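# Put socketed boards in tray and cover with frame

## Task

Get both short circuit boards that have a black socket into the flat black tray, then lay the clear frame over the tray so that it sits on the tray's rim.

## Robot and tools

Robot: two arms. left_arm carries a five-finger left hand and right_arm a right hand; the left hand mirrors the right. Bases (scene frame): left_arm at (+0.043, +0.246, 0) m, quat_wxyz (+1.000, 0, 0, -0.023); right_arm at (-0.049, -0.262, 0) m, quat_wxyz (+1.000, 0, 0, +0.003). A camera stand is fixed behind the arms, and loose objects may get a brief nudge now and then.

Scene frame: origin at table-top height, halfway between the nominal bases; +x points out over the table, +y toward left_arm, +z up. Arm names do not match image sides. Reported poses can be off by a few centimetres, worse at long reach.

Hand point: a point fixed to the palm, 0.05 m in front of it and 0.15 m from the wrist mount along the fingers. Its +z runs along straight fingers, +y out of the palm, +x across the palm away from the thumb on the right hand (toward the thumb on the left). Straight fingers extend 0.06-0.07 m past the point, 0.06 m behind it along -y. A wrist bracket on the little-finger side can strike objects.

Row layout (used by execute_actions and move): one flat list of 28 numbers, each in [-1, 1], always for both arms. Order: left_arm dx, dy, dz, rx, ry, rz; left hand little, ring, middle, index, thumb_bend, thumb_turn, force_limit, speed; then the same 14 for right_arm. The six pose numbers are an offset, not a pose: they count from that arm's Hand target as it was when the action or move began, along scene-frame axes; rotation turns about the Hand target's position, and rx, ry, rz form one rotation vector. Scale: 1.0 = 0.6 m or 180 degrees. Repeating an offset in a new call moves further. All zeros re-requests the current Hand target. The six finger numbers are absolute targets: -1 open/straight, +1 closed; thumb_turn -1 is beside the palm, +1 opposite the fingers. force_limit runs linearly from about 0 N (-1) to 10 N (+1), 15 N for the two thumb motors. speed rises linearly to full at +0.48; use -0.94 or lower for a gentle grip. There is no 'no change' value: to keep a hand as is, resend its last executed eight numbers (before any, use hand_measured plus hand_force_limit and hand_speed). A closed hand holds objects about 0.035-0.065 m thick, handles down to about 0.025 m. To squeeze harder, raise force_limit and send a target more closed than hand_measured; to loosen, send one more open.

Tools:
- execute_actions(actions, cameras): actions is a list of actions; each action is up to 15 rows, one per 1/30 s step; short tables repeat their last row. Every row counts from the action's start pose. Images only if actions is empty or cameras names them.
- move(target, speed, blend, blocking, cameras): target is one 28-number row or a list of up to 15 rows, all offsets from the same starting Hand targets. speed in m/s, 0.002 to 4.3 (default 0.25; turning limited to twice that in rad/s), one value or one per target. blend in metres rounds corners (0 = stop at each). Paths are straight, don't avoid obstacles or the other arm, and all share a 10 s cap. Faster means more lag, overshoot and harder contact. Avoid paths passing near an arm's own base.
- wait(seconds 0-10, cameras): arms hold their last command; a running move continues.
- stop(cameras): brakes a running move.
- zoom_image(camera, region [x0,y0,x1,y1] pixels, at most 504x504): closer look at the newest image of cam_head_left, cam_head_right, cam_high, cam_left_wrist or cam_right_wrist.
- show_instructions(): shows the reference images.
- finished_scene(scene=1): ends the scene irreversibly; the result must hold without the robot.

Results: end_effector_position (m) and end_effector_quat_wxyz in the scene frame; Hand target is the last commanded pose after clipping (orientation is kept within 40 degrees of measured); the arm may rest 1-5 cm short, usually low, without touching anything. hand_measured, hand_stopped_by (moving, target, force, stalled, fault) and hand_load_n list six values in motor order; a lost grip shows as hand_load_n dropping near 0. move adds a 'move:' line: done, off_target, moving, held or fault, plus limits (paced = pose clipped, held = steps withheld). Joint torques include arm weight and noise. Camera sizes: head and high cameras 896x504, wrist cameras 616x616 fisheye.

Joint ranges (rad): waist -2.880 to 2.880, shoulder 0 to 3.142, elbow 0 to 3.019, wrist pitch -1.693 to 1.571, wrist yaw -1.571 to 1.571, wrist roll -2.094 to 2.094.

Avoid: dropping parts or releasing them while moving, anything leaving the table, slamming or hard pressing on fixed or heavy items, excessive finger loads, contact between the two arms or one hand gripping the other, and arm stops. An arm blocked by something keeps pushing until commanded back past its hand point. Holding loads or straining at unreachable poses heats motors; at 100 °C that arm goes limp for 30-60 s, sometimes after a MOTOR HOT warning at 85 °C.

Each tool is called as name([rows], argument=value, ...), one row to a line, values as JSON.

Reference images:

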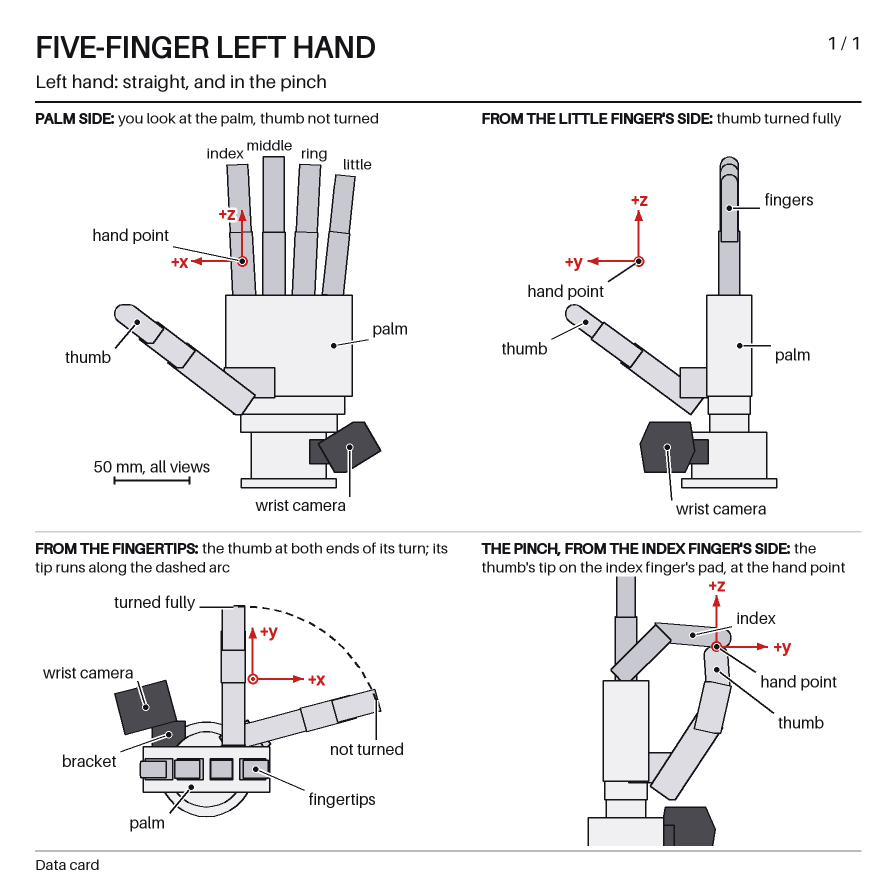

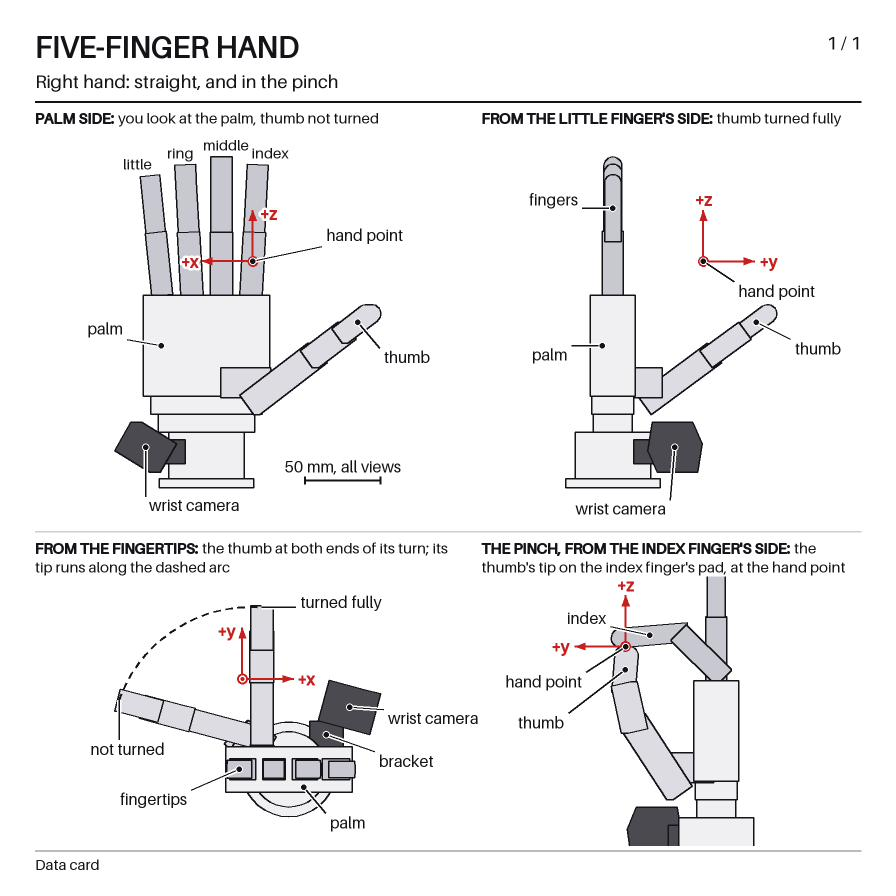

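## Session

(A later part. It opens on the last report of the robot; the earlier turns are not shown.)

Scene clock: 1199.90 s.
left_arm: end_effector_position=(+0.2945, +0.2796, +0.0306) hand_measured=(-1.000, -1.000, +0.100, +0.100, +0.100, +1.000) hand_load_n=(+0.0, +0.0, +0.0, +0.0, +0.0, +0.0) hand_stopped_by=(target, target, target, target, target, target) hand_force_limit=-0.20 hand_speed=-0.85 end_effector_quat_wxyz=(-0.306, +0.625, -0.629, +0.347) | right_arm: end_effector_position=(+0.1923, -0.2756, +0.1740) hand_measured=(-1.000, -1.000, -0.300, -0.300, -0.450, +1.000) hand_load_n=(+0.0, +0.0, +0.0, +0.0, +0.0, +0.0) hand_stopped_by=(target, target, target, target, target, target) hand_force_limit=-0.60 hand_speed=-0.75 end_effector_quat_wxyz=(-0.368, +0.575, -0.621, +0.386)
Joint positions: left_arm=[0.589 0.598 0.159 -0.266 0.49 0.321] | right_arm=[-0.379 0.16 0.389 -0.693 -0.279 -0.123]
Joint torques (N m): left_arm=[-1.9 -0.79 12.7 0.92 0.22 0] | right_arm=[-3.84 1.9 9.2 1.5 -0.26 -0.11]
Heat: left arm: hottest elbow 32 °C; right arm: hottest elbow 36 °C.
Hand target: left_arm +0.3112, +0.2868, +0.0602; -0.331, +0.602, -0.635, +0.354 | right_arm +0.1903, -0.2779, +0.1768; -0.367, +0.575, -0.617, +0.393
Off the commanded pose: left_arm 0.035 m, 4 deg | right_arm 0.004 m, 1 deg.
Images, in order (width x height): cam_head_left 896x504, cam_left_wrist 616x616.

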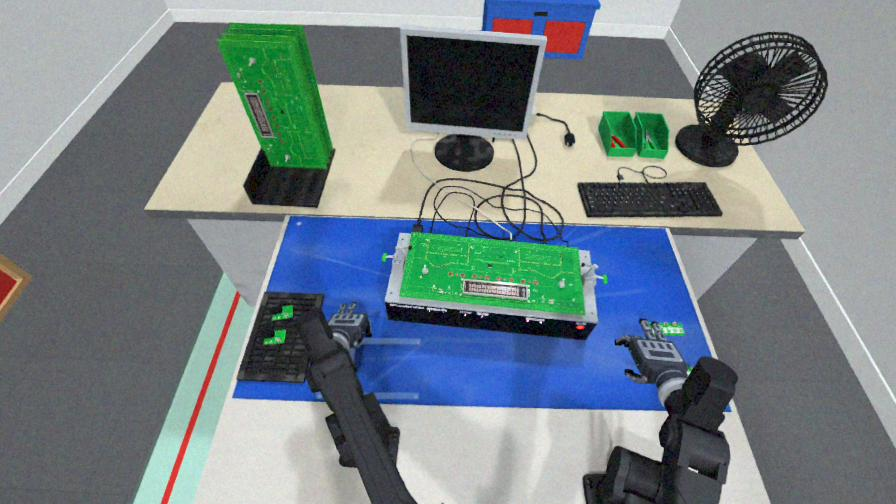

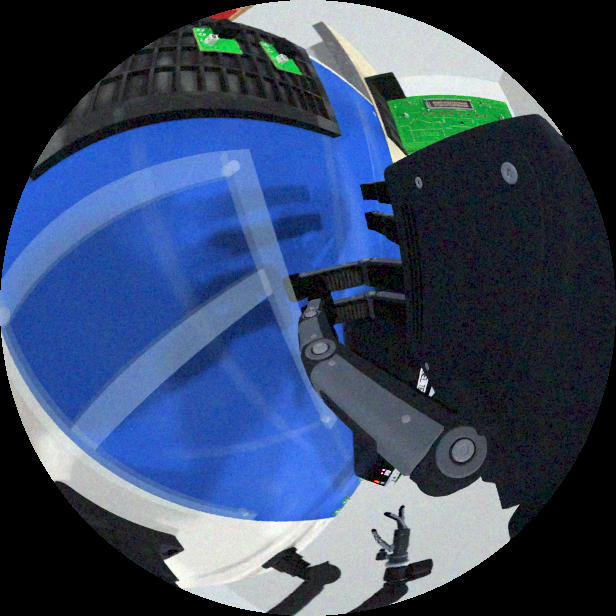

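move([
  [-0.02,0,0.08,0,-0.067,0, -1, -1, 0.1, 0.1, 0.1, 1, -0.6, -0.3, 0, 0, 0, 0, 0, 0, -1, -1, -0.3, -0.3, -0.45, 1, -0.6, -0.75],
  [-0.025,0,-0.01,0,-0.067,0, -1, -1, -0.2, -0.2, -0.25, 1, -0.6, -0.3, 0, 0, 0, 0, 0, 0, -1, -1, -0.3, -0.3, -0.45, 1, -0.6, -0.75],
], cameras=["cam_left_wrist", "cam_head_left", "cam_high"], speed=0.1)

zoom_image(camera="cam_left_wrist", region=[160, 200, 360, 400])

zoom_image(camera="cam_high", region=[310, 50, 450, 210])

Scene clock: 1254.17 s.
left_arm: end_effector_position=(+0.2923, +0.2816, +0.0500) hand_measured=(-1.000, -1.000, -0.200, -0.200, -0.250, +1.000) hand_load_n=(+0.0, +0.0, +0.0, +0.0, +0.0, +0.0) hand_stopped_by=(target, target, target, target, target, target) hand_force_limit=-0.60 hand_speed=-0.30 end_effector_quat_wxyz=(-0.384, +0.570, -0.596, +0.416) | right_arm: end_effector_position=(+0.1923, -0.2756, +0.1740) hand_measured=(-1.000, -1.000, -0.300, -0.300, -0.450, +1.000) hand_load_n=(+0.0, +0.0, +0.0, +0.0, +0.0, +0.0) hand_stopped_by=(target, target, target, target, target, target) hand_force_limit=-0.60 hand_speed=-0.75 end_effector_quat_wxyz=(-0.368, +0.575, -0.621, +0.386)
Joint positions: left_arm=[0.753 0.361 0.049 -0.182 0.708 0.319] | right_arm=[-0.379 0.16 0.389 -0.693 -0.279 -0.123]
Joint torques (N m): left_arm=[1.03 3.02 9.17 2.61 0.39 0.03] | right_arm=[-3.9 2.2 9.28 1.32 -0.25 -0.11]
Motor temperatures (°C): left_arm=[26 24 34 25 23 25] | right_arm=[27 24 36 25 23 23]
Heat: left arm: hottest elbow 34 °C; right arm: hottest elbow 36 °C.
Hand target: left_arm +0.2961, +0.2869, +0.0541; -0.395, +0.561, -0.597, +0.415 | right_arm +0.1903, -0.2779, +0.1768; -0.367, +0.575, -0.617, +0.393
Off the commanded pose: left_arm 0.008 m, 2 deg | right_arm 0.004 m, 1 deg.
move: done
Images, in order (width x height): cam_head_left 896x504, cam_high 896x504, cam_left_wrist 616x616.

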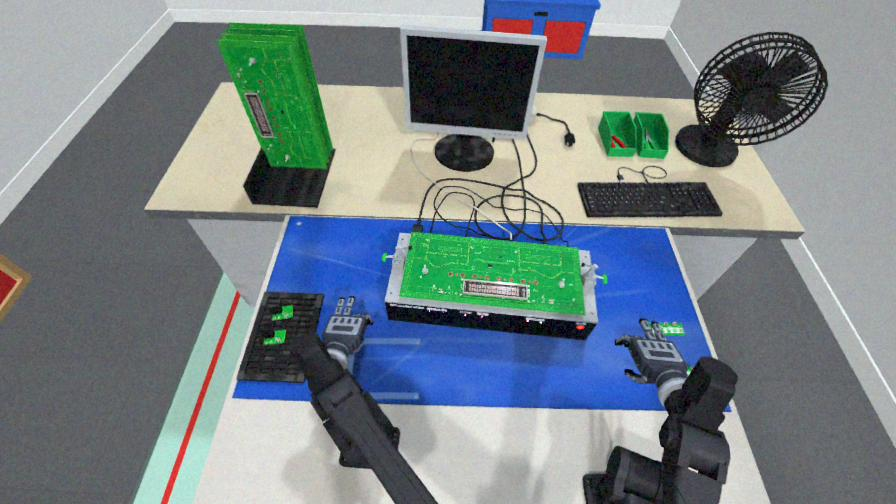

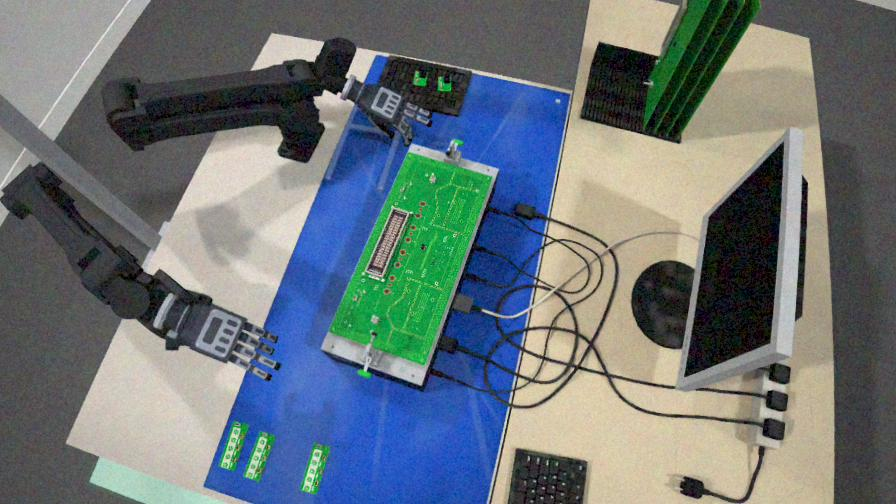

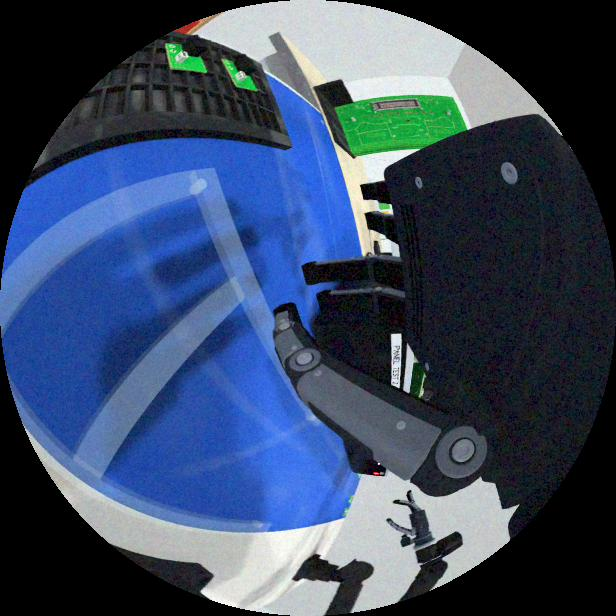

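Scaled by 2.520 from the camera's 616x616 image, which has a finer 880x880 frame.

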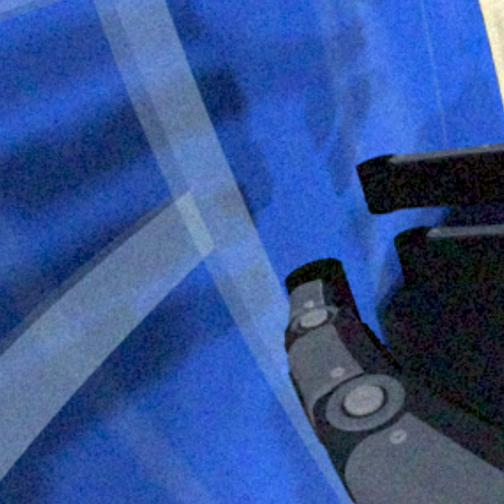

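Scaled by 3.150.

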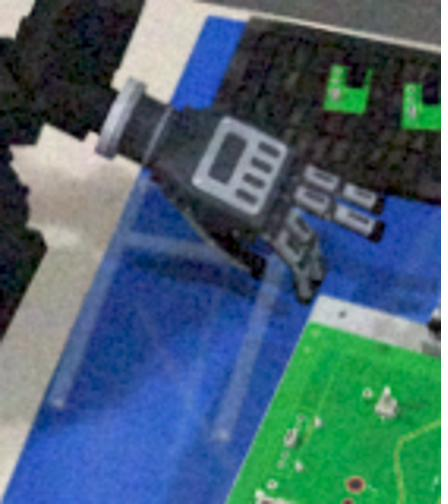

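move([
  [-0.01,0.002,-0.03,0,0,0.033, -1, -1, -0.2, -0.2, -0.25, 1, -0.6, -0.3, 0, 0, 0, 0, 0, 0, -1, -1, -0.3, -0.3, -0.45, 1, -0.6, -0.75],
], cameras=["cam_left_wrist"], speed=0.06)

zoom_image(camera="cam_left_wrist", region=[160, 200, 360, 400])

Scene clock: 1278.27 s.
left_arm: end_effector_position=(+0.2871, +0.2888, +0.0354) hand_measured=(-1.000, -1.000, -0.200, -0.200, -0.250, +1.000) hand_load_n=(+0.0, +0.0, +0.0, +0.0, +0.0, +0.0) hand_stopped_by=(target, target, target, target, target, target) hand_force_limit=-0.60 hand_speed=-0.30 end_effector_quat_wxyz=(-0.399, +0.589, -0.581, +0.395) | right_arm: end_effector_position=(+0.1923, -0.2756, +0.1740) hand_measured=(-1.000, -1.000, -0.300, -0.300, -0.450, +1.000) hand_load_n=(+0.0, +0.0, +0.0, +0.0, +0.0, +0.0) hand_stopped_by=(target, target, target, target, target, target) hand_force_limit=-0.60 hand_speed=-0.75 end_effector_quat_wxyz=(-0.368, +0.575, -0.621, +0.386)
Joint positions: left_arm=[0.753 0.302 0.007 -0.182 0.639 0.296] | right_arm=[-0.379 0.16 0.389 -0.693 -0.279 -0.123]
Joint torques (N m): left_arm=[-0.03 2.49 9.21 1.66 0.44 -0.03] | right_arm=[-4.07 2.32 9.24 1.36 -0.27 -0.14]
Heat: left arm: hottest elbow 32 °C; right arm: hottest elbow 36 °C.
Hand target: left_arm +0.2884, +0.2888, +0.0378; -0.401, +0.584, -0.584, +0.397 (not the last commanded pose) | right_arm +0.1903, -0.2779, +0.1768; -0.367, +0.575, -0.617, +0.393
Off the commanded pose: left_arm 0.003 m, 3 deg | right_arm 0.004 m, 1 deg.
move: held (left_arm; a check stopped the path); limits=held
pose unreachable (left arm): on one or more control steps of this call, first in action 0 (counted from 0), this arm could not follow its commanded pose, so it was not sent that pose on those steps. It may still have moved: this result reports where it is.
cause: moving toward the commanded pose would bring two parts of the arm too close to each other (joints 2 (shoulder) and 3 (elbow) lie between them).
Images, in order (width x height): cam_left_wrist 616x616.

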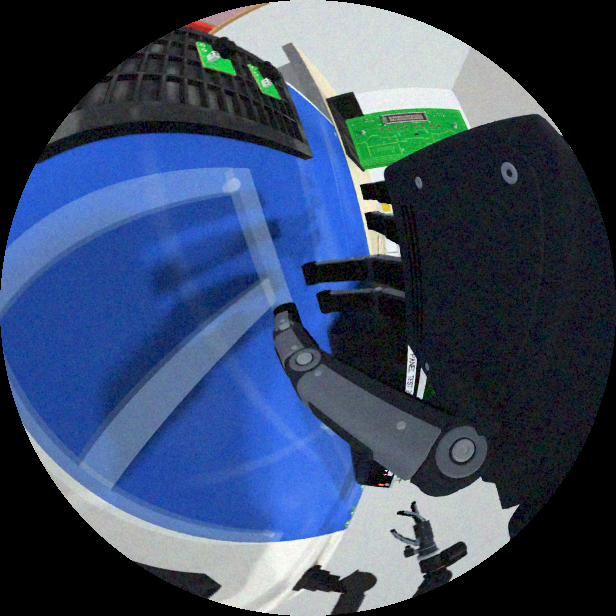

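Scaled by 2.520 from the camera's 616x616 image, which has a finer 880x880 frame.

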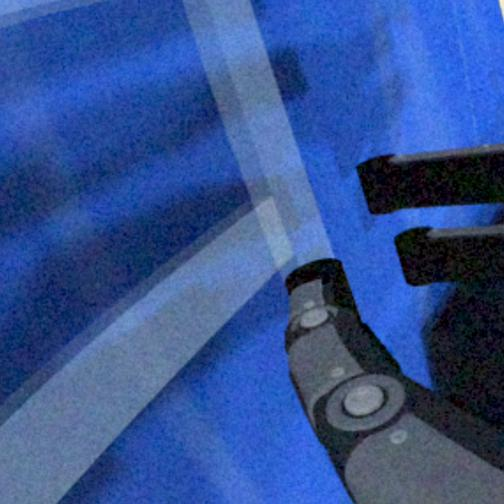

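move([
  [0,0,0.1,0,0,0, -1, -1, -0.2, -0.2, -0.25, 1, -0.6, -0.3, 0, 0, 0, 0, 0, 0, -1, -1, -0.3, -0.3, -0.45, 1, -0.6, -0.75],
  [0.053,-0.008,0.08,0,0.12,0, 1, 1, 0.25, 0.25, -0.8, 1, -0.6, 0, 0, 0, 0, 0, 0, 0, -1, -1, -0.3, -0.3, -0.45, 1, -0.6, -0.75],
], cameras=["cam_left_wrist"], speed=0.12)

zoom_image(camera="cam_left_wrist", region=[130, 180, 380, 430])

Scene clock: 1312.40 s.
left_arm: end_effector_position=(+0.3015, +0.2812, +0.0588) hand_measured=(+1.000, +1.000, +0.250, +0.250, -0.800, +1.000) hand_load_n=(+0.0, +0.0, +0.0, +0.0, +0.0, +0.0) hand_stopped_by=(target, target, target, target, target, target) hand_force_limit=-0.60 hand_speed=0.00 end_effector_quat_wxyz=(-0.268, +0.659, -0.649, +0.270) | right_arm: end_effector_position=(+0.1923, -0.2756, +0.1740) hand_measured=(-1.000, -1.000, -0.300, -0.300, -0.450, +1.000) hand_load_n=(+0.0, +0.0, +0.0, +0.0, +0.0, +0.0) hand_stopped_by=(target, target, target, target, target, target) hand_force_limit=-0.60 hand_speed=-0.75 end_effector_quat_wxyz=(-0.368, +0.575, -0.621, +0.386)
Joint positions: left_arm=[0.434 0.665 0.334 -0.496 0.267 0.269] | right_arm=[-0.379 0.16 0.389 -0.693 -0.279 -0.123]
Joint torques (N m): left_arm=[-1.2 -0.44 13.07 0.99 0.07 -0.18] | right_arm=[-4.84 1.2 9.05 1.4 -0.28 -0.12]
Heat: left arm: hottest elbow 32 °C; right arm: hottest elbow 36 °C.
Hand target: left_arm +0.3202, +0.2839, +0.0858; -0.284, +0.648, -0.648, +0.281 | right_arm +0.1903, -0.2779, +0.1768; -0.367, +0.575, -0.617, +0.393
Off the commanded pose: left_arm 0.033 m, 3 deg | right_arm 0.004 m, 1 deg.
move: off_target (left_arm); target 2's new numbers were sent with left_arm's hand 0.033 m and 2 deg from that target
Images, in order (width x height): cam_left_wrist 616x616.

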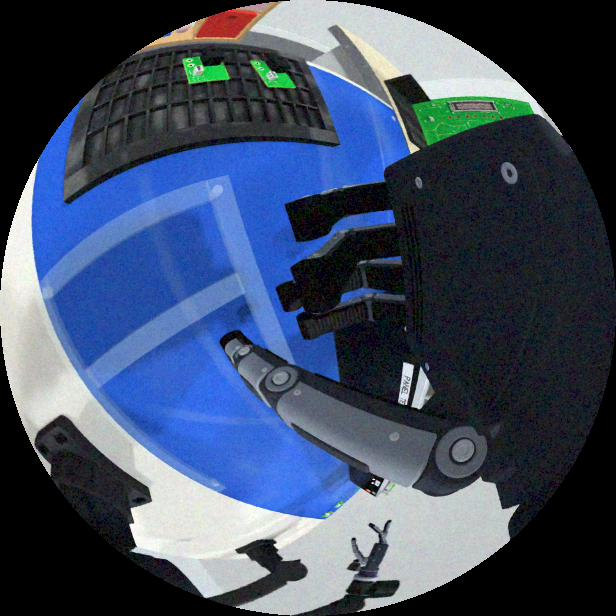

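Scaled by 2.016 from the camera's 616x616 image, which has a finer 880x880 frame.

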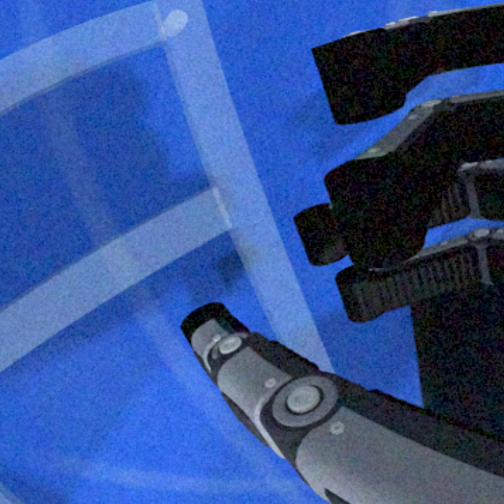

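move([
  [0.01,0.002,-0.055,0,0,0, 1, 1, 0.25, 0.25, -0.8, 1, -0.6, 0, 0, 0, 0, 0, 0, 0, -1, -1, -0.3, -0.3, -0.45, 1, -0.6, -0.75],
], cameras=["cam_left_wrist"], speed=0.06)

zoom_image(camera="cam_left_wrist", region=[130, 180, 380, 430])

Scene clock: 1332.37 s.
left_arm: end_effector_position=(+0.3179, +0.2872, +0.0500) hand_measured=(+1.000, +1.000, +0.250, +0.250, -0.800, +1.000) hand_load_n=(+0.0, +0.0, +0.0, +0.0, +0.0, +0.0) hand_stopped_by=(target, target, target, target, target, target) hand_force_limit=-0.60 hand_speed=0.00 end_effector_quat_wxyz=(-0.277, +0.655, -0.647, +0.273) | right_arm: end_effector_position=(+0.1923, -0.2756, +0.1740) hand_measured=(-1.000, -1.000, -0.300, -0.300, -0.450, +1.000) hand_load_n=(+0.0, +0.0, +0.0, +0.0, +0.0, +0.0) hand_stopped_by=(target, target, target, target, target, target) hand_force_limit=-0.60 hand_speed=-0.75 end_effector_quat_wxyz=(-0.368, +0.575, -0.621, +0.386)
Joint positions: left_arm=[0.429 0.749 0.328 -0.384 0.263 0.266] | right_arm=[-0.379 0.16 0.389 -0.693 -0.279 -0.123]
Joint torques (N m): left_arm=[-1.26 -0.85 8.69 2.43 0.05 -0.18] | right_arm=[-3.72 1.61 9.32 1.35 -0.23 -0.11]
Heat: left arm: hottest elbow 34 °C; right arm: hottest elbow 36 °C.
Hand target: left_arm +0.3262, +0.2851, +0.0529; -0.284, +0.648, -0.648, +0.281 | right_arm +0.1903, -0.2779, +0.1768; -0.367, +0.575, -0.617, +0.393
Off the commanded pose: left_arm 0.009 m, 1 deg | right_arm 0.004 m, 1 deg.
move: done
Images, in order (width x height): cam_left_wrist 616x616.

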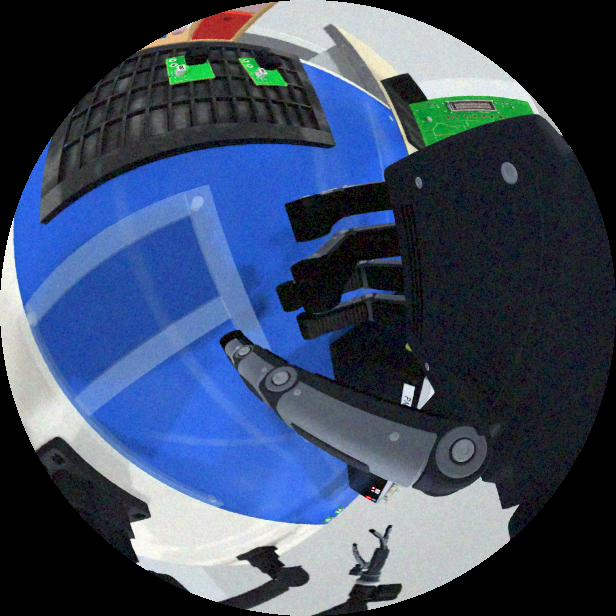

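Scaled by 2.016 from the camera's 616x616 image, which has a finer 880x880 frame.

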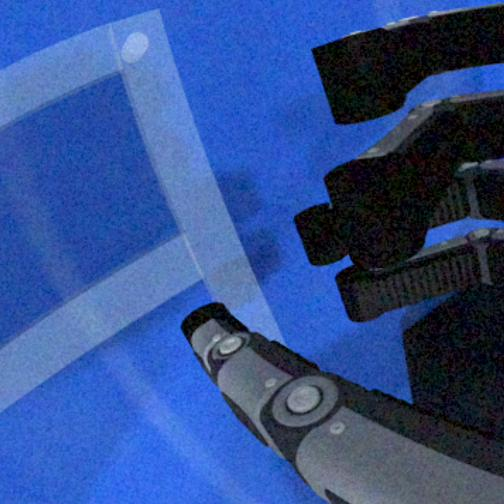

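move([
  [0.0,0.0,-0.033,0,0,0, 1, 1, 0.25, 0.25, -0.8, 1, -0.6, 0, 0, 0, 0, 0, 0, 0, -1, -1, -0.3, -0.3, -0.45, 1, -0.6, -0.75],
], cameras=["cam_left_wrist"], speed=0.05)

zoom_image(camera="cam_left_wrist", region=[130, 180, 380, 430])

Scene clock: 1351.00 s.
left_arm: end_effector_position=(+0.3182, +0.2873, +0.0305) hand_measured=(+1.000, +1.000, +0.250, +0.250, -0.800, +1.000) hand_load_n=(+0.0, +0.0, +0.0, +0.0, +0.0, +0.0) hand_stopped_by=(target, target, target, target, target, target) hand_force_limit=-0.60 hand_speed=0.00 end_effector_quat_wxyz=(-0.278, +0.655, -0.647, +0.273) | right_arm: end_effector_position=(+0.1923, -0.2756, +0.1740) hand_measured=(-1.000, -1.000, -0.300, -0.300, -0.450, +1.000) hand_load_n=(+0.0, +0.0, +0.0, +0.0, +0.0, +0.0) hand_stopped_by=(target, target, target, target, target, target) hand_force_limit=-0.60 hand_speed=-0.75 end_effector_quat_wxyz=(-0.368, +0.575, -0.621, +0.386)
Joint positions: left_arm=[0.429 0.799 0.288 -0.294 0.263 0.266] | right_arm=[-0.379 0.16 0.389 -0.693 -0.279 -0.123]
Joint torques (N m): left_arm=[-1.67 -1.14 8.42 2.52 0.08 -0.16] | right_arm=[-3.78 1.61 9.06 1.36 -0.25 -0.12]
Heat: left arm: hottest elbow 33 °C; right arm: hottest elbow 36 °C.
Hand target: left_arm +0.3262, +0.2851, +0.0331; -0.284, +0.648, -0.648, +0.281 | right_arm +0.1903, -0.2779, +0.1768; -0.367, +0.575, -0.617, +0.393
Off the commanded pose: left_arm 0.009 m, 1 deg | right_arm 0.004 m, 1 deg.
move: done
Images, in order (width x height): cam_left_wrist 616x616.

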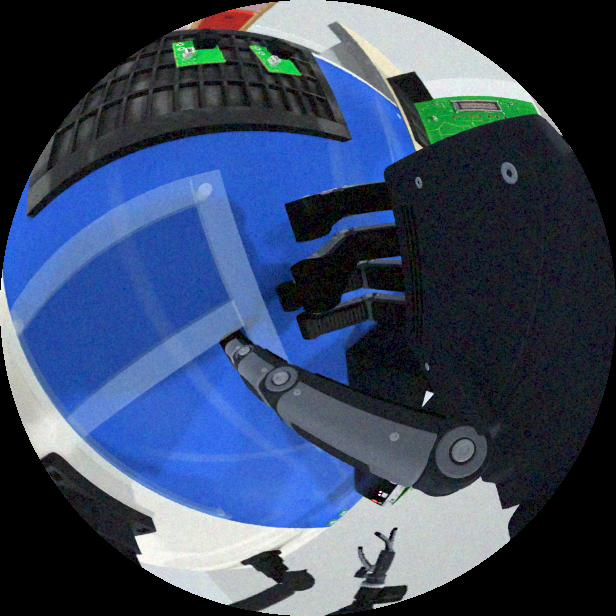

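Scaled by 2.016 from the camera's 616x616 image, which has a finer 880x880 frame.

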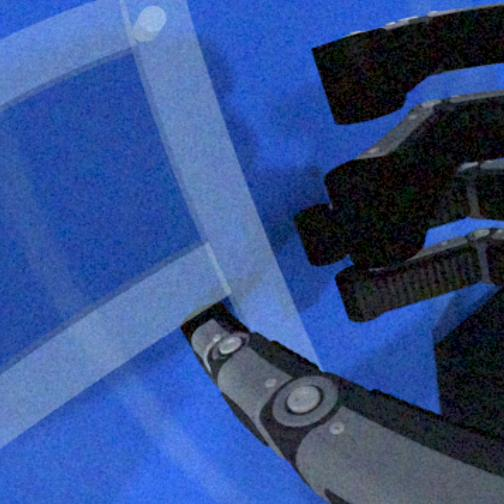

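move([
  [0.0,0.0,-0.008,0,0,0, 1, 1, 0.25, 0.25, -0.8, 1, -0.6, 0, 0, 0, 0, 0, 0, 0, -1, -1, -0.3, -0.3, -0.45, 1, -0.6, -0.75],
], cameras=[], speed=0.05)

Scene clock: 1368.10 s.
left_arm: end_effector_position=(+0.3187, +0.2875, +0.0261) hand_measured=(+1.000, +1.000, +0.250, +0.250, -0.800, +1.000) hand_load_n=(+0.0, +0.0, +0.0, +0.0, +0.0, +0.0) hand_stopped_by=(target, target, target, target, target, target) hand_force_limit=-0.60 hand_speed=0.00 end_effector_quat_wxyz=(-0.278, +0.655, -0.647, +0.274) | right_arm: end_effector_position=(+0.1923, -0.2756, +0.1740) hand_measured=(-1.000, -1.000, -0.300, -0.300, -0.450, +1.000) hand_load_n=(+0.0, +0.0, +0.0, +0.0, +0.0, +0.0) hand_stopped_by=(target, target, target, target, target, target) hand_force_limit=-0.60 hand_speed=-0.75 end_effector_quat_wxyz=(-0.368, +0.575, -0.621, +0.386)
Joint positions: left_arm=[0.429 0.814 0.279 -0.269 0.263 0.266] | right_arm=[-0.379 0.16 0.389 -0.693 -0.279 -0.123]
Joint torques (N m): left_arm=[-1.2 -0.73 8.1 2.39 0.05 -0.12] | right_arm=[-4.31 1.55 9.35 1.42 -0.29 -0.13]
Heat: left arm: hottest elbow 32 °C; right arm: hottest elbow 36 °C.
Hand target: left_arm +0.3263, +0.2852, +0.0284; -0.284, +0.648, -0.648, +0.281 | right_arm +0.1903, -0.2779, +0.1768; -0.367, +0.575, -0.617, +0.393
Off the commanded pose: left_arm 0.008 m, 1 deg | right_arm 0.004 m, 1 deg.
move: done
No camera images: "cameras" was empty.

execute_actions([
  [[0,0,0,0,0,0, 1, 1, 0.45, 0.45, 0.0, 1, 0.0, -0.85, 0, 0, 0, 0, 0, 0, -1, -1, -0.3, -0.3, -0.45, 1, -0.6, -0.75]],
  [[0,0,0,0,0,0, 1, 1, 0.45, 0.45, 0.0, 1, 0.0, -0.85, 0, 0, 0, 0, 0, 0, -1, -1, -0.3, -0.3, -0.45, 1, -0.6, -0.75]],
  [[0,0,0,0,0,0, 1, 1, 0.45, 0.45, 0.0, 1, 0.0, -0.85, 0, 0, 0, 0, 0, 0, -1, -1, -0.3, -0.3, -0.45, 1, -0.6, -0.75]],
  [[0,0,0,0,0,0, 1, 1, 0.45, 0.45, 0.0, 1, 0.0, -0.85, 0, 0, 0, 0, 0, 0, -1, -1, -0.3, -0.3, -0.45, 1, -0.6, -0.75]],
  [[0,0,0,0,0,0, 1, 1, 0.45, 0.45, 0.0, 1, 0.0, -0.85, 0, 0, 0, 0, 0, 0, -1, -1, -0.3, -0.3, -0.45, 1, -0.6, -0.75]],
], cameras=["cam_left_wrist", "cam_head_left"])

zoom_image(camera="cam_left_wrist", region=[130, 180, 380, 430])

Scene clock: 1377.87 s.
left_arm: end_effector_position=(+0.3183, +0.2878, +0.0254) hand_measured=(+1.000, +1.000, +0.450, +0.450, -0.642, +1.000) hand_load_n=(+0.0, +0.0, +0.0, +0.0, +7.0, +2.0) hand_stopped_by=(target, target, target, target, force, target) hand_force_limit=0.00 hand_speed=-0.85 end_effector_quat_wxyz=(-0.279, +0.653, -0.649, +0.272) | right_arm: end_effector_position=(+0.1923, -0.2756, +0.1740) hand_measured=(-1.000, -1.000, -0.300, -0.300, -0.450, +1.000) hand_load_n=(+0.0, +0.0, +0.0, +0.0, +0.0, +0.0) hand_stopped_by=(target, target, target, target, target, target) hand_force_limit=-0.60 hand_speed=-0.75 end_effector_quat_wxyz=(-0.368, +0.575, -0.621, +0.386)
Joint positions: left_arm=[0.428 0.815 0.279 -0.269 0.261 0.272] | right_arm=[-0.379 0.16 0.389 -0.693 -0.279 -0.123]
Joint torques (N m): left_arm=[-1.55 -0.85 8.12 2.5 0.11 -0.14] | right_arm=[-3.55 1.44 8.92 1.36 -0.28 -0.11]
Heat: left arm: hottest elbow 32 °C; right arm: hottest elbow 36 °C.
Hand target: left_arm +0.3262, +0.2851, +0.0283; -0.284, +0.648, -0.648, +0.281 | right_arm +0.1903, -0.2779, +0.1768; -0.367, +0.575, -0.617, +0.393
Off the commanded pose: left_arm 0.009 m, 1 deg | right_arm 0.004 m, 1 deg.
Images, in order (width x height): cam_head_left 896x504, cam_left_wrist 616x616.

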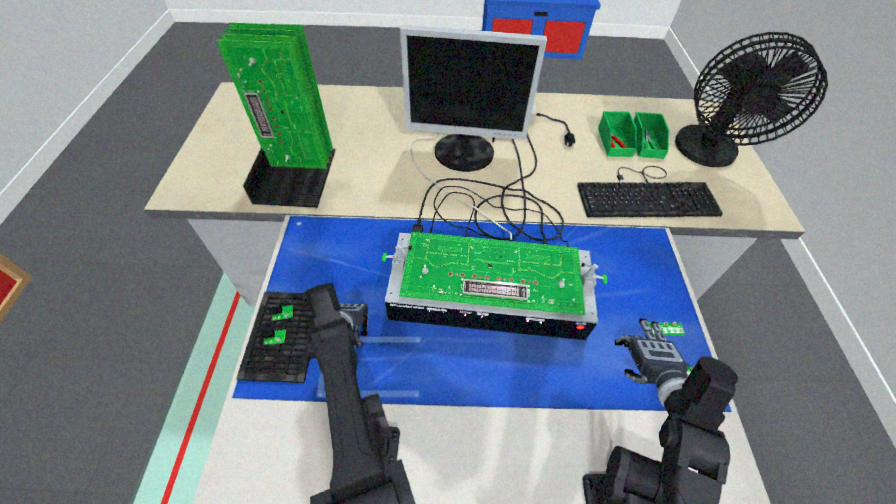

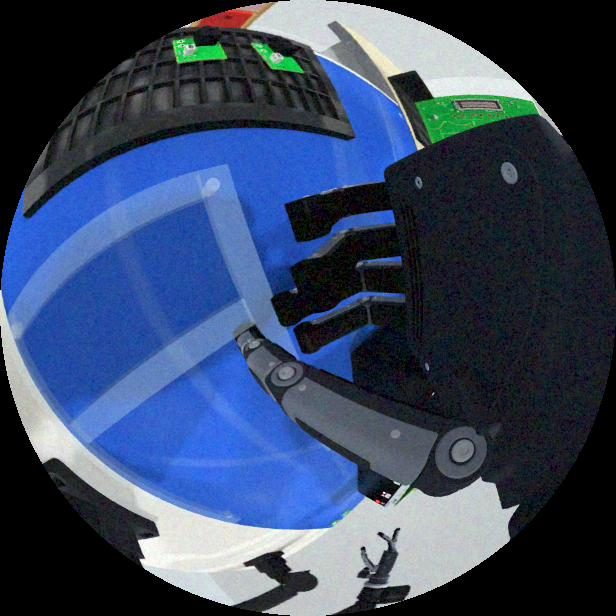

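Scaled by 2.016 from the camera's 616x616 image, which has a finer 880x880 frame.

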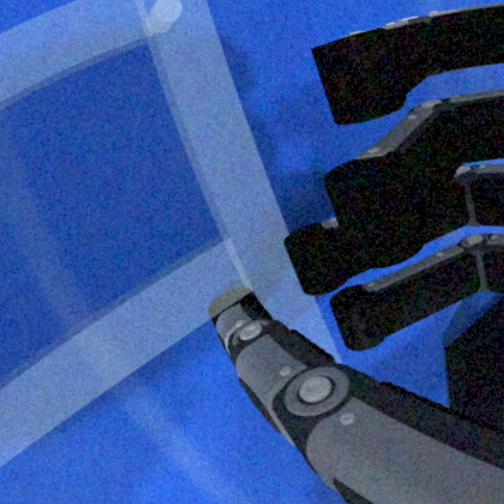

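zoom_image(camera="cam_left_wrist", region=[215, 260, 325, 370])

zoom_image(camera="cam_head_left", region=[280, 280, 440, 420])

Scaled by 4.582 from the camera's 616x616 image, which has a finer 880x880 frame.

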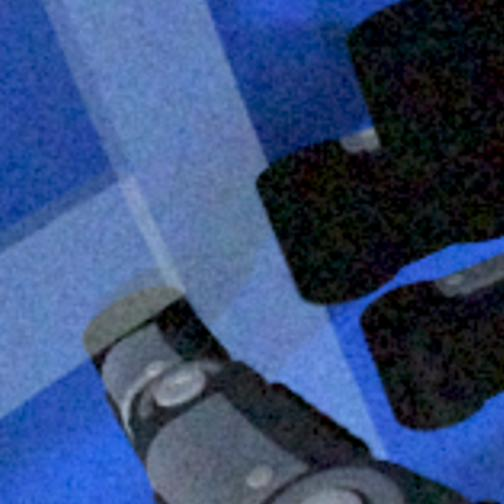

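Scaled by 3.150.

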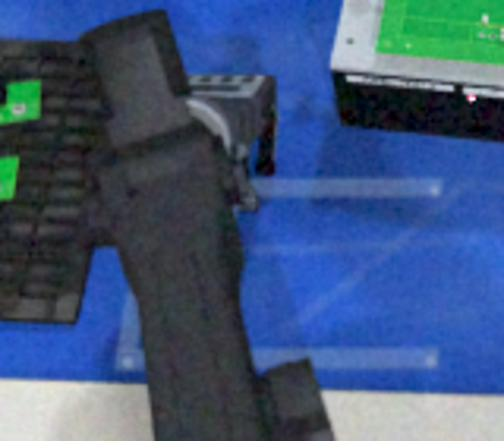

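execute_actions([
  [[0,0,0,0,0,0, 1, 1, 0.75, 0.75, 0.0, 1, 0.0, -0.85, 0, 0, 0, 0, 0, 0, -1, -1, -0.3, -0.3, -0.45, 1, -0.6, -0.75]],
  [[0,0,0,0,0,0, 1, 1, 0.75, 0.75, 0.0, 1, 0.0, -0.85, 0, 0, 0, 0, 0, 0, -1, -1, -0.3, -0.3, -0.45, 1, -0.6, -0.75]],
  [[0,0,0,0,0,0, 1, 1, 0.75, 0.75, 0.0, 1, 0.0, -0.85, 0, 0, 0, 0, 0, 0, -1, -1, -0.3, -0.3, -0.45, 1, -0.6, -0.75]],
  [[0,0,0,0,0,0, 1, 1, 0.75, 0.75, 0.0, 1, 0.0, -0.85, 0, 0, 0, 0, 0, 0, -1, -1, -0.3, -0.3, -0.45, 1, -0.6, -0.75]],
], cameras=["cam_left_wrist"])

zoom_image(camera="cam_left_wrist", region=[190, 150, 350, 370])

Scene clock: 1397.47 s.
left_arm: end_effector_position=(+0.3184, +0.2874, +0.0256) hand_measured=(+1.000, +1.000, +0.750, +0.750, -0.640, +1.000) hand_load_n=(+0.0, +0.0, +0.0, +0.0, +0.0, +0.0) hand_stopped_by=(target, target, target, target, force, target) hand_force_limit=0.00 hand_speed=-0.85 end_effector_quat_wxyz=(-0.278, +0.655, -0.647, +0.273) | right_arm: end_effector_position=(+0.1923, -0.2756, +0.1740) hand_measured=(-1.000, -1.000, -0.300, -0.300, -0.450, +1.000) hand_load_n=(+0.0, +0.5, +0.0, +0.0, +0.0, +0.0) hand_stopped_by=(target, target, target, target, target, target) hand_force_limit=-0.60 hand_speed=-0.75 end_effector_quat_wxyz=(-0.368, +0.575, -0.621, +0.386)
Joint positions: left_arm=[0.428 0.815 0.279 -0.269 0.261 0.266] | right_arm=[-0.379 0.16 0.389 -0.693 -0.279 -0.123]
Joint torques (N m): left_arm=[-1.38 -0.56 8.21 2.51 0.08 -0.16] | right_arm=[-3.02 1.73 9.01 1.2 -0.24 -0.17]
Heat: left arm: hottest elbow 31 °C; right arm: hottest elbow 36 °C.
Hand target: left_arm +0.3263, +0.2851, +0.0283; -0.284, +0.648, -0.648, +0.281 | right_arm +0.1903, -0.2779, +0.1768; -0.367, +0.575, -0.617, +0.393
Off the commanded pose: left_arm 0.009 m, 1 deg | right_arm 0.004 m, 1 deg.
Images, in order (width x height): cam_left_wrist 616x616.

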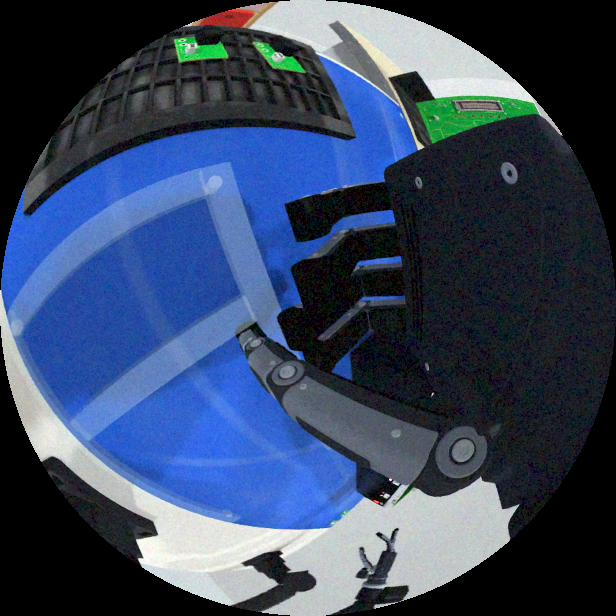

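Scaled by 2.291 from the camera's 616x616 image, which has a finer 880x880 frame.

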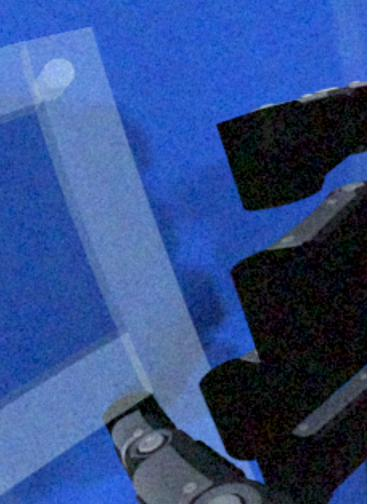

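move([
  [0,0,0.0,0,0,0, 1, 1, 0.45, 0.45, -0.8, 1, -0.6, 0, 0, 0, 0, 0, 0, 0, -1, -1, -0.3, -0.3, -0.45, 1, -0.6, -0.75],
  [0,-0.01,0.09,0,0,0, 1, 1, 0.45, 0.45, -0.8, 1, -0.6, 0, 0, 0, 0, 0, 0, 0, -1, -1, -0.3, -0.3, -0.45, 1, -0.6, -0.75],
  [-0.02,-0.022,0.07,0,-0.06,0, 1, 1, 0.1, 0.1, -0.45, 1, -0.6, 0, 0, 0, 0, 0, 0, 0, -1, -1, -0.3, -0.3, -0.45, 1, -0.6, -0.75],
], cameras=["cam_left_wrist"], speed=0.12)

zoom_image(camera="cam_left_wrist", region=[130, 150, 380, 400])

Scene clock: 1433.70 s.
left_arm: end_effector_position=(+0.3065, +0.2667, +0.0606) hand_measured=(+1.000, +1.000, +0.100, +0.100, -0.450, +1.000) hand_load_n=(+0.0, +0.0, +0.0, +0.0, +0.0, +0.0) hand_stopped_by=(target, target, target, target, target, target) hand_force_limit=-0.60 hand_speed=0.00 end_effector_quat_wxyz=(-0.326, +0.623, -0.629, +0.331) | right_arm: end_effector_position=(+0.1923, -0.2756, +0.1740) hand_measured=(-1.000, -1.000, -0.300, -0.300, -0.450, +1.000) hand_load_n=(+0.0, +0.0, +0.0, +0.0, +0.0, +0.0) hand_stopped_by=(target, target, target, target, target, target) hand_force_limit=-0.60 hand_speed=-0.75 end_effector_quat_wxyz=(-0.368, +0.575, -0.621, +0.386)
Joint positions: left_arm=[0.419 0.5 0.216 -0.357 0.315 0.224] | right_arm=[-0.379 0.16 0.389 -0.693 -0.279 -0.123]
Joint torques (N m): left_arm=[1.32 0.03 9.2 2.62 0.34 -0.22] | right_arm=[-4.07 2.2 9.02 1.44 -0.29 -0.09]
Heat: left arm: hottest elbow 31 °C; right arm: hottest elbow 36 °C.
Hand target: left_arm +0.3143, +0.2719, +0.0704; -0.344, +0.619, -0.619, +0.341 | right_arm +0.1903, -0.2779, +0.1768; -0.367, +0.575, -0.617, +0.393
Off the commanded pose: left_arm 0.013 m, 3 deg | right_arm 0.004 m, 1 deg.
move: off_target (left_arm); target 3's new numbers were sent with left_arm's hand 0.013 m and 3 deg from that target
Images, in order (width x height): cam_left_wrist 616x616.

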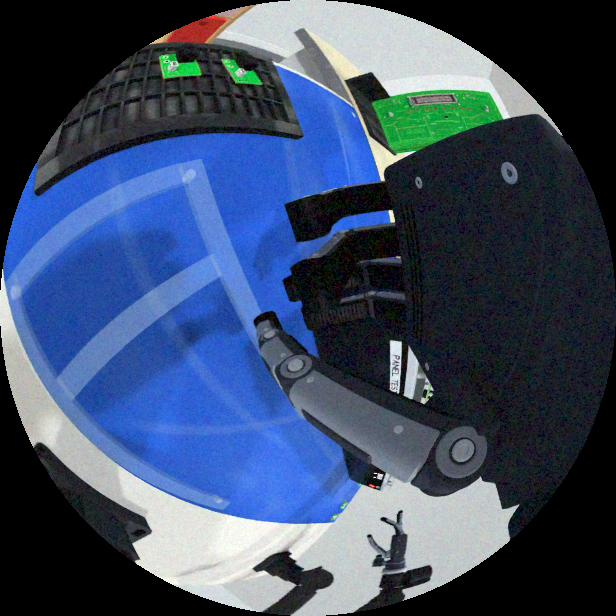

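Scaled by 2.016 from the camera's 616x616 image, which has a finer 880x880 frame.

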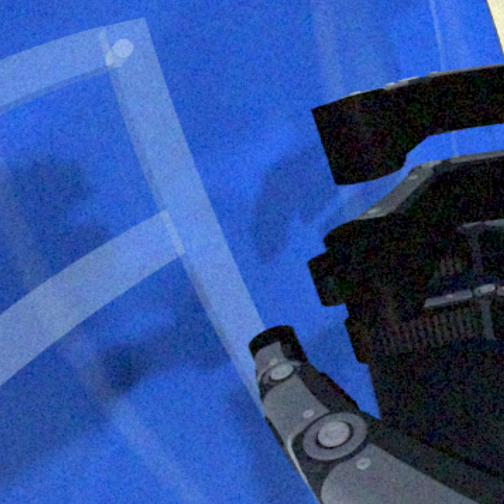

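move([
  [0,0,-0.035,0,0,0, 1, 1, 0.1, 0.1, -0.45, 1, -0.6, 0, 0, 0, 0, 0, 0, 0, -1, -1, -0.3, -0.3, -0.45, 1, -0.6, -0.75],
], cameras=["cam_left_wrist"], speed=0.06)

zoom_image(camera="cam_left_wrist", region=[180, 200, 340, 360])

Scene clock: 1454.17 s.
left_arm: end_effector_position=(+0.3077, +0.2672, +0.0448) hand_measured=(+1.000, +1.000, +0.100, +0.100, -0.450, +1.000) hand_load_n=(+0.0, +0.0, -0.5, +0.0, +0.0, +0.0) hand_stopped_by=(target, target, target, target, target, target) hand_force_limit=-0.60 hand_speed=0.00 end_effector_quat_wxyz=(-0.335, +0.618, -0.627, +0.335) | right_arm: end_effector_position=(+0.1923, -0.2756, +0.1740) hand_measured=(-1.000, -1.000, -0.300, -0.300, -0.450, +1.000) hand_load_n=(+0.0, +0.0, +0.0, +0.0, +0.0, +0.0) hand_stopped_by=(target, target, target, target, target, target) hand_force_limit=-0.60 hand_speed=-0.75 end_effector_quat_wxyz=(-0.368, +0.575, -0.621, +0.386)
Joint positions: left_arm=[0.42 0.523 0.166 -0.262 0.316 0.224] | right_arm=[-0.379 0.16 0.389 -0.693 -0.279 -0.123]
Joint torques (N m): left_arm=[1.38 2.14 9.18 2.76 0.31 -0.13] | right_arm=[-3.96 1.26 9.28 1.37 -0.27 -0.12]
Heat: left arm: hottest elbow 32 °C; right arm: hottest elbow 36 °C.
Hand target: left_arm +0.3142, +0.2719, +0.0494; -0.344, +0.619, -0.619, +0.341 | right_arm +0.1903, -0.2779, +0.1768; -0.367, +0.575, -0.617, +0.393
Off the commanded pose: left_arm 0.009 m, 2 deg | right_arm 0.004 m, 1 deg.
move: done
Images, in order (width x height): cam_left_wrist 616x616.

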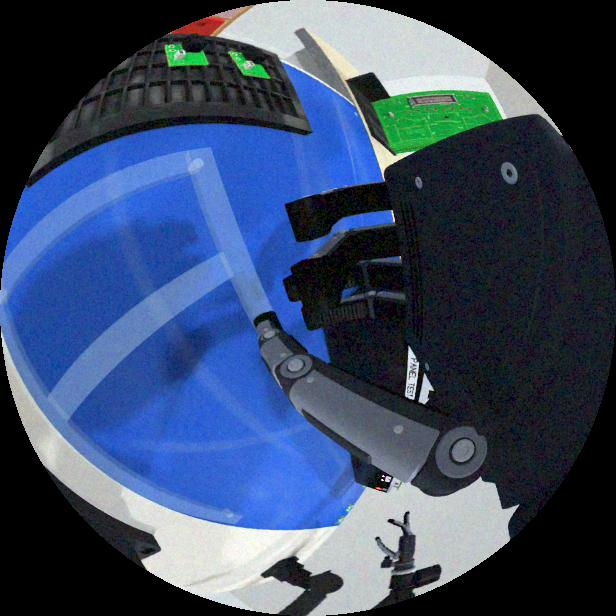

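Scaled by 3.150 from the camera's 616x616 image, which has a finer 880x880 frame.

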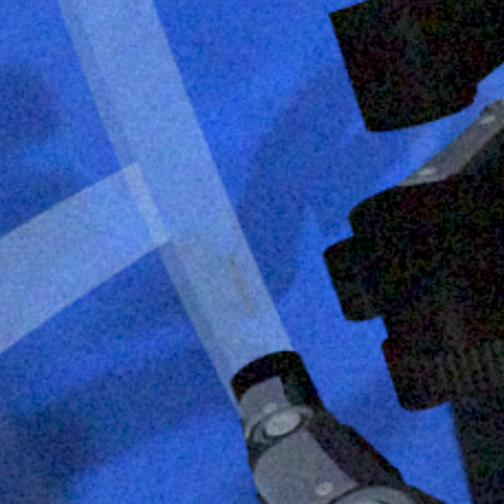

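move([
  [0,0,-0.024,0,0,0, 1, 1, 0.1, 0.1, -0.45, 1, -0.6, 0, 0, 0, 0, 0, 0, 0, -1, -1, -0.3, -0.3, -0.45, 1, -0.6, -0.75],
], cameras=["cam_left_wrist"], speed=0.05)

zoom_image(camera="cam_left_wrist", region=[180, 200, 340, 360])

Scene clock: 1464.03 s.
left_arm: end_effector_position=(+0.3080, +0.2666, +0.0330) hand_measured=(+1.000, +1.000, +0.100, +0.100, -0.450, +1.000) hand_load_n=(+0.0, +0.0, +0.0, +0.0, +2.5, +0.5) hand_stopped_by=(target, target, target, target, target, target) hand_force_limit=-0.60 hand_speed=0.00 end_effector_quat_wxyz=(-0.334, +0.619, -0.626, +0.337) | right_arm: end_effector_position=(+0.1923, -0.2756, +0.1740) hand_measured=(-1.000, -1.000, -0.300, -0.300, -0.450, +1.000) hand_load_n=(+0.0, +0.0, +0.0, +0.0, +0.0, +0.0) hand_stopped_by=(target, target, target, target, target, target) hand_force_limit=-0.60 hand_speed=-0.75 end_effector_quat_wxyz=(-0.368, +0.575, -0.621, +0.386)
Joint positions: left_arm=[0.421 0.561 0.139 -0.196 0.32 0.22] | right_arm=[-0.379 0.16 0.389 -0.693 -0.279 -0.123]
Joint torques (N m): left_arm=[1.14 1.96 8.51 3.12 0.19 -0.11] | right_arm=[-3.43 1.79 9.13 1.47 -0.29 -0.12]
Heat: left arm: hottest elbow 31 °C; right arm: hottest elbow 36 °C.
Hand target: left_arm +0.3142, +0.2720, +0.0349; -0.344, +0.619, -0.619, +0.341 | right_arm +0.1903, -0.2779, +0.1768; -0.367, +0.575, -0.617, +0.393
Off the commanded pose: left_arm 0.008 m, 1 deg | right_arm 0.004 m, 1 deg.
move: done
Images, in order (width x height): cam_left_wrist 616x616.

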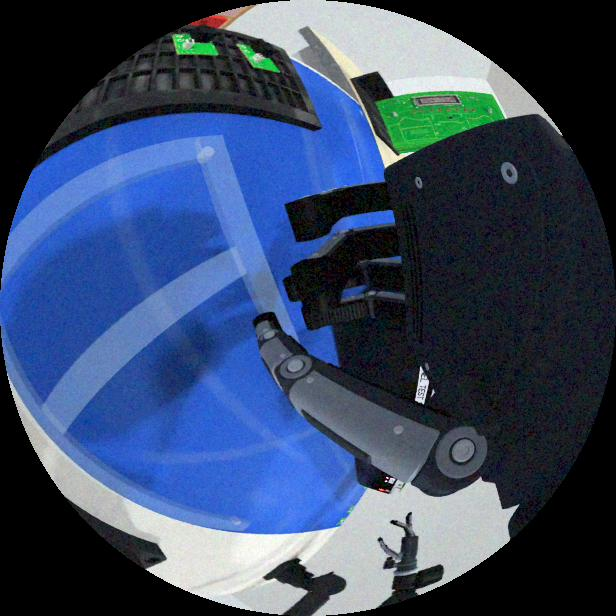

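Scaled by 3.150 from the camera's 616x616 image, which has a finer 880x880 frame.

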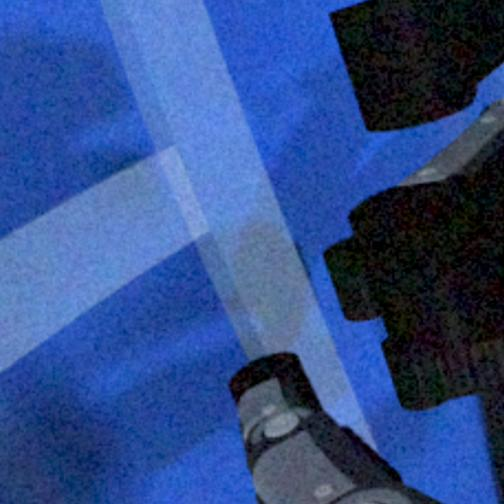

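move([
  [0,0,-0.007,0,0,0, 1, 1, 0.1, 0.1, -0.45, 1, -0.6, 0, 0, 0, 0, 0, 0, 0, -1, -1, -0.3, -0.3, -0.45, 1, -0.6, -0.75],
], cameras=[], speed=0.05)

Scene clock: 1474.90 s.
left_arm: end_effector_position=(+0.3087, +0.2647, +0.0327) hand_measured=(+1.000, +1.000, +0.100, +0.100, -0.452, +1.000) hand_load_n=(+0.0, +0.0, +0.0, +0.0, +5.5, +0.5) hand_stopped_by=(target, target, target, target, target, target) hand_force_limit=-0.60 hand_speed=0.00 end_effector_quat_wxyz=(-0.331, +0.619, -0.624, +0.342) | right_arm: end_effector_position=(+0.1923, -0.2756, +0.1740) hand_measured=(-1.000, -1.000, -0.300, -0.300, -0.450, +1.000) hand_load_n=(+0.0, +0.0, +0.0, +0.0, +0.0, +0.0) hand_stopped_by=(target, target, target, target, target, target) hand_force_limit=-0.60 hand_speed=-0.75 end_effector_quat_wxyz=(-0.368, +0.575, -0.621, +0.386)
Joint positions: left_arm=[0.422 0.566 0.136 -0.185 0.33 0.213] | right_arm=[-0.379 0.16 0.389 -0.693 -0.279 -0.123]
Joint torques (N m): left_arm=[0.5 2.61 7.87 3.51 0.1 -0.08] | right_arm=[-3.72 1.9 9.37 1.33 -0.3 -0.15]
Heat: left arm: hottest elbow 31 °C; right arm: hottest elbow 36 °C.
Hand target: left_arm +0.3142, +0.2720, +0.0307; -0.344, +0.619, -0.619, +0.341 | right_arm +0.1903, -0.2779, +0.1768; -0.367, +0.575, -0.617, +0.393
Off the commanded pose: left_arm 0.009 m, 2 deg | right_arm 0.004 m, 1 deg.
move: done
No camera images: "cameras" was empty.


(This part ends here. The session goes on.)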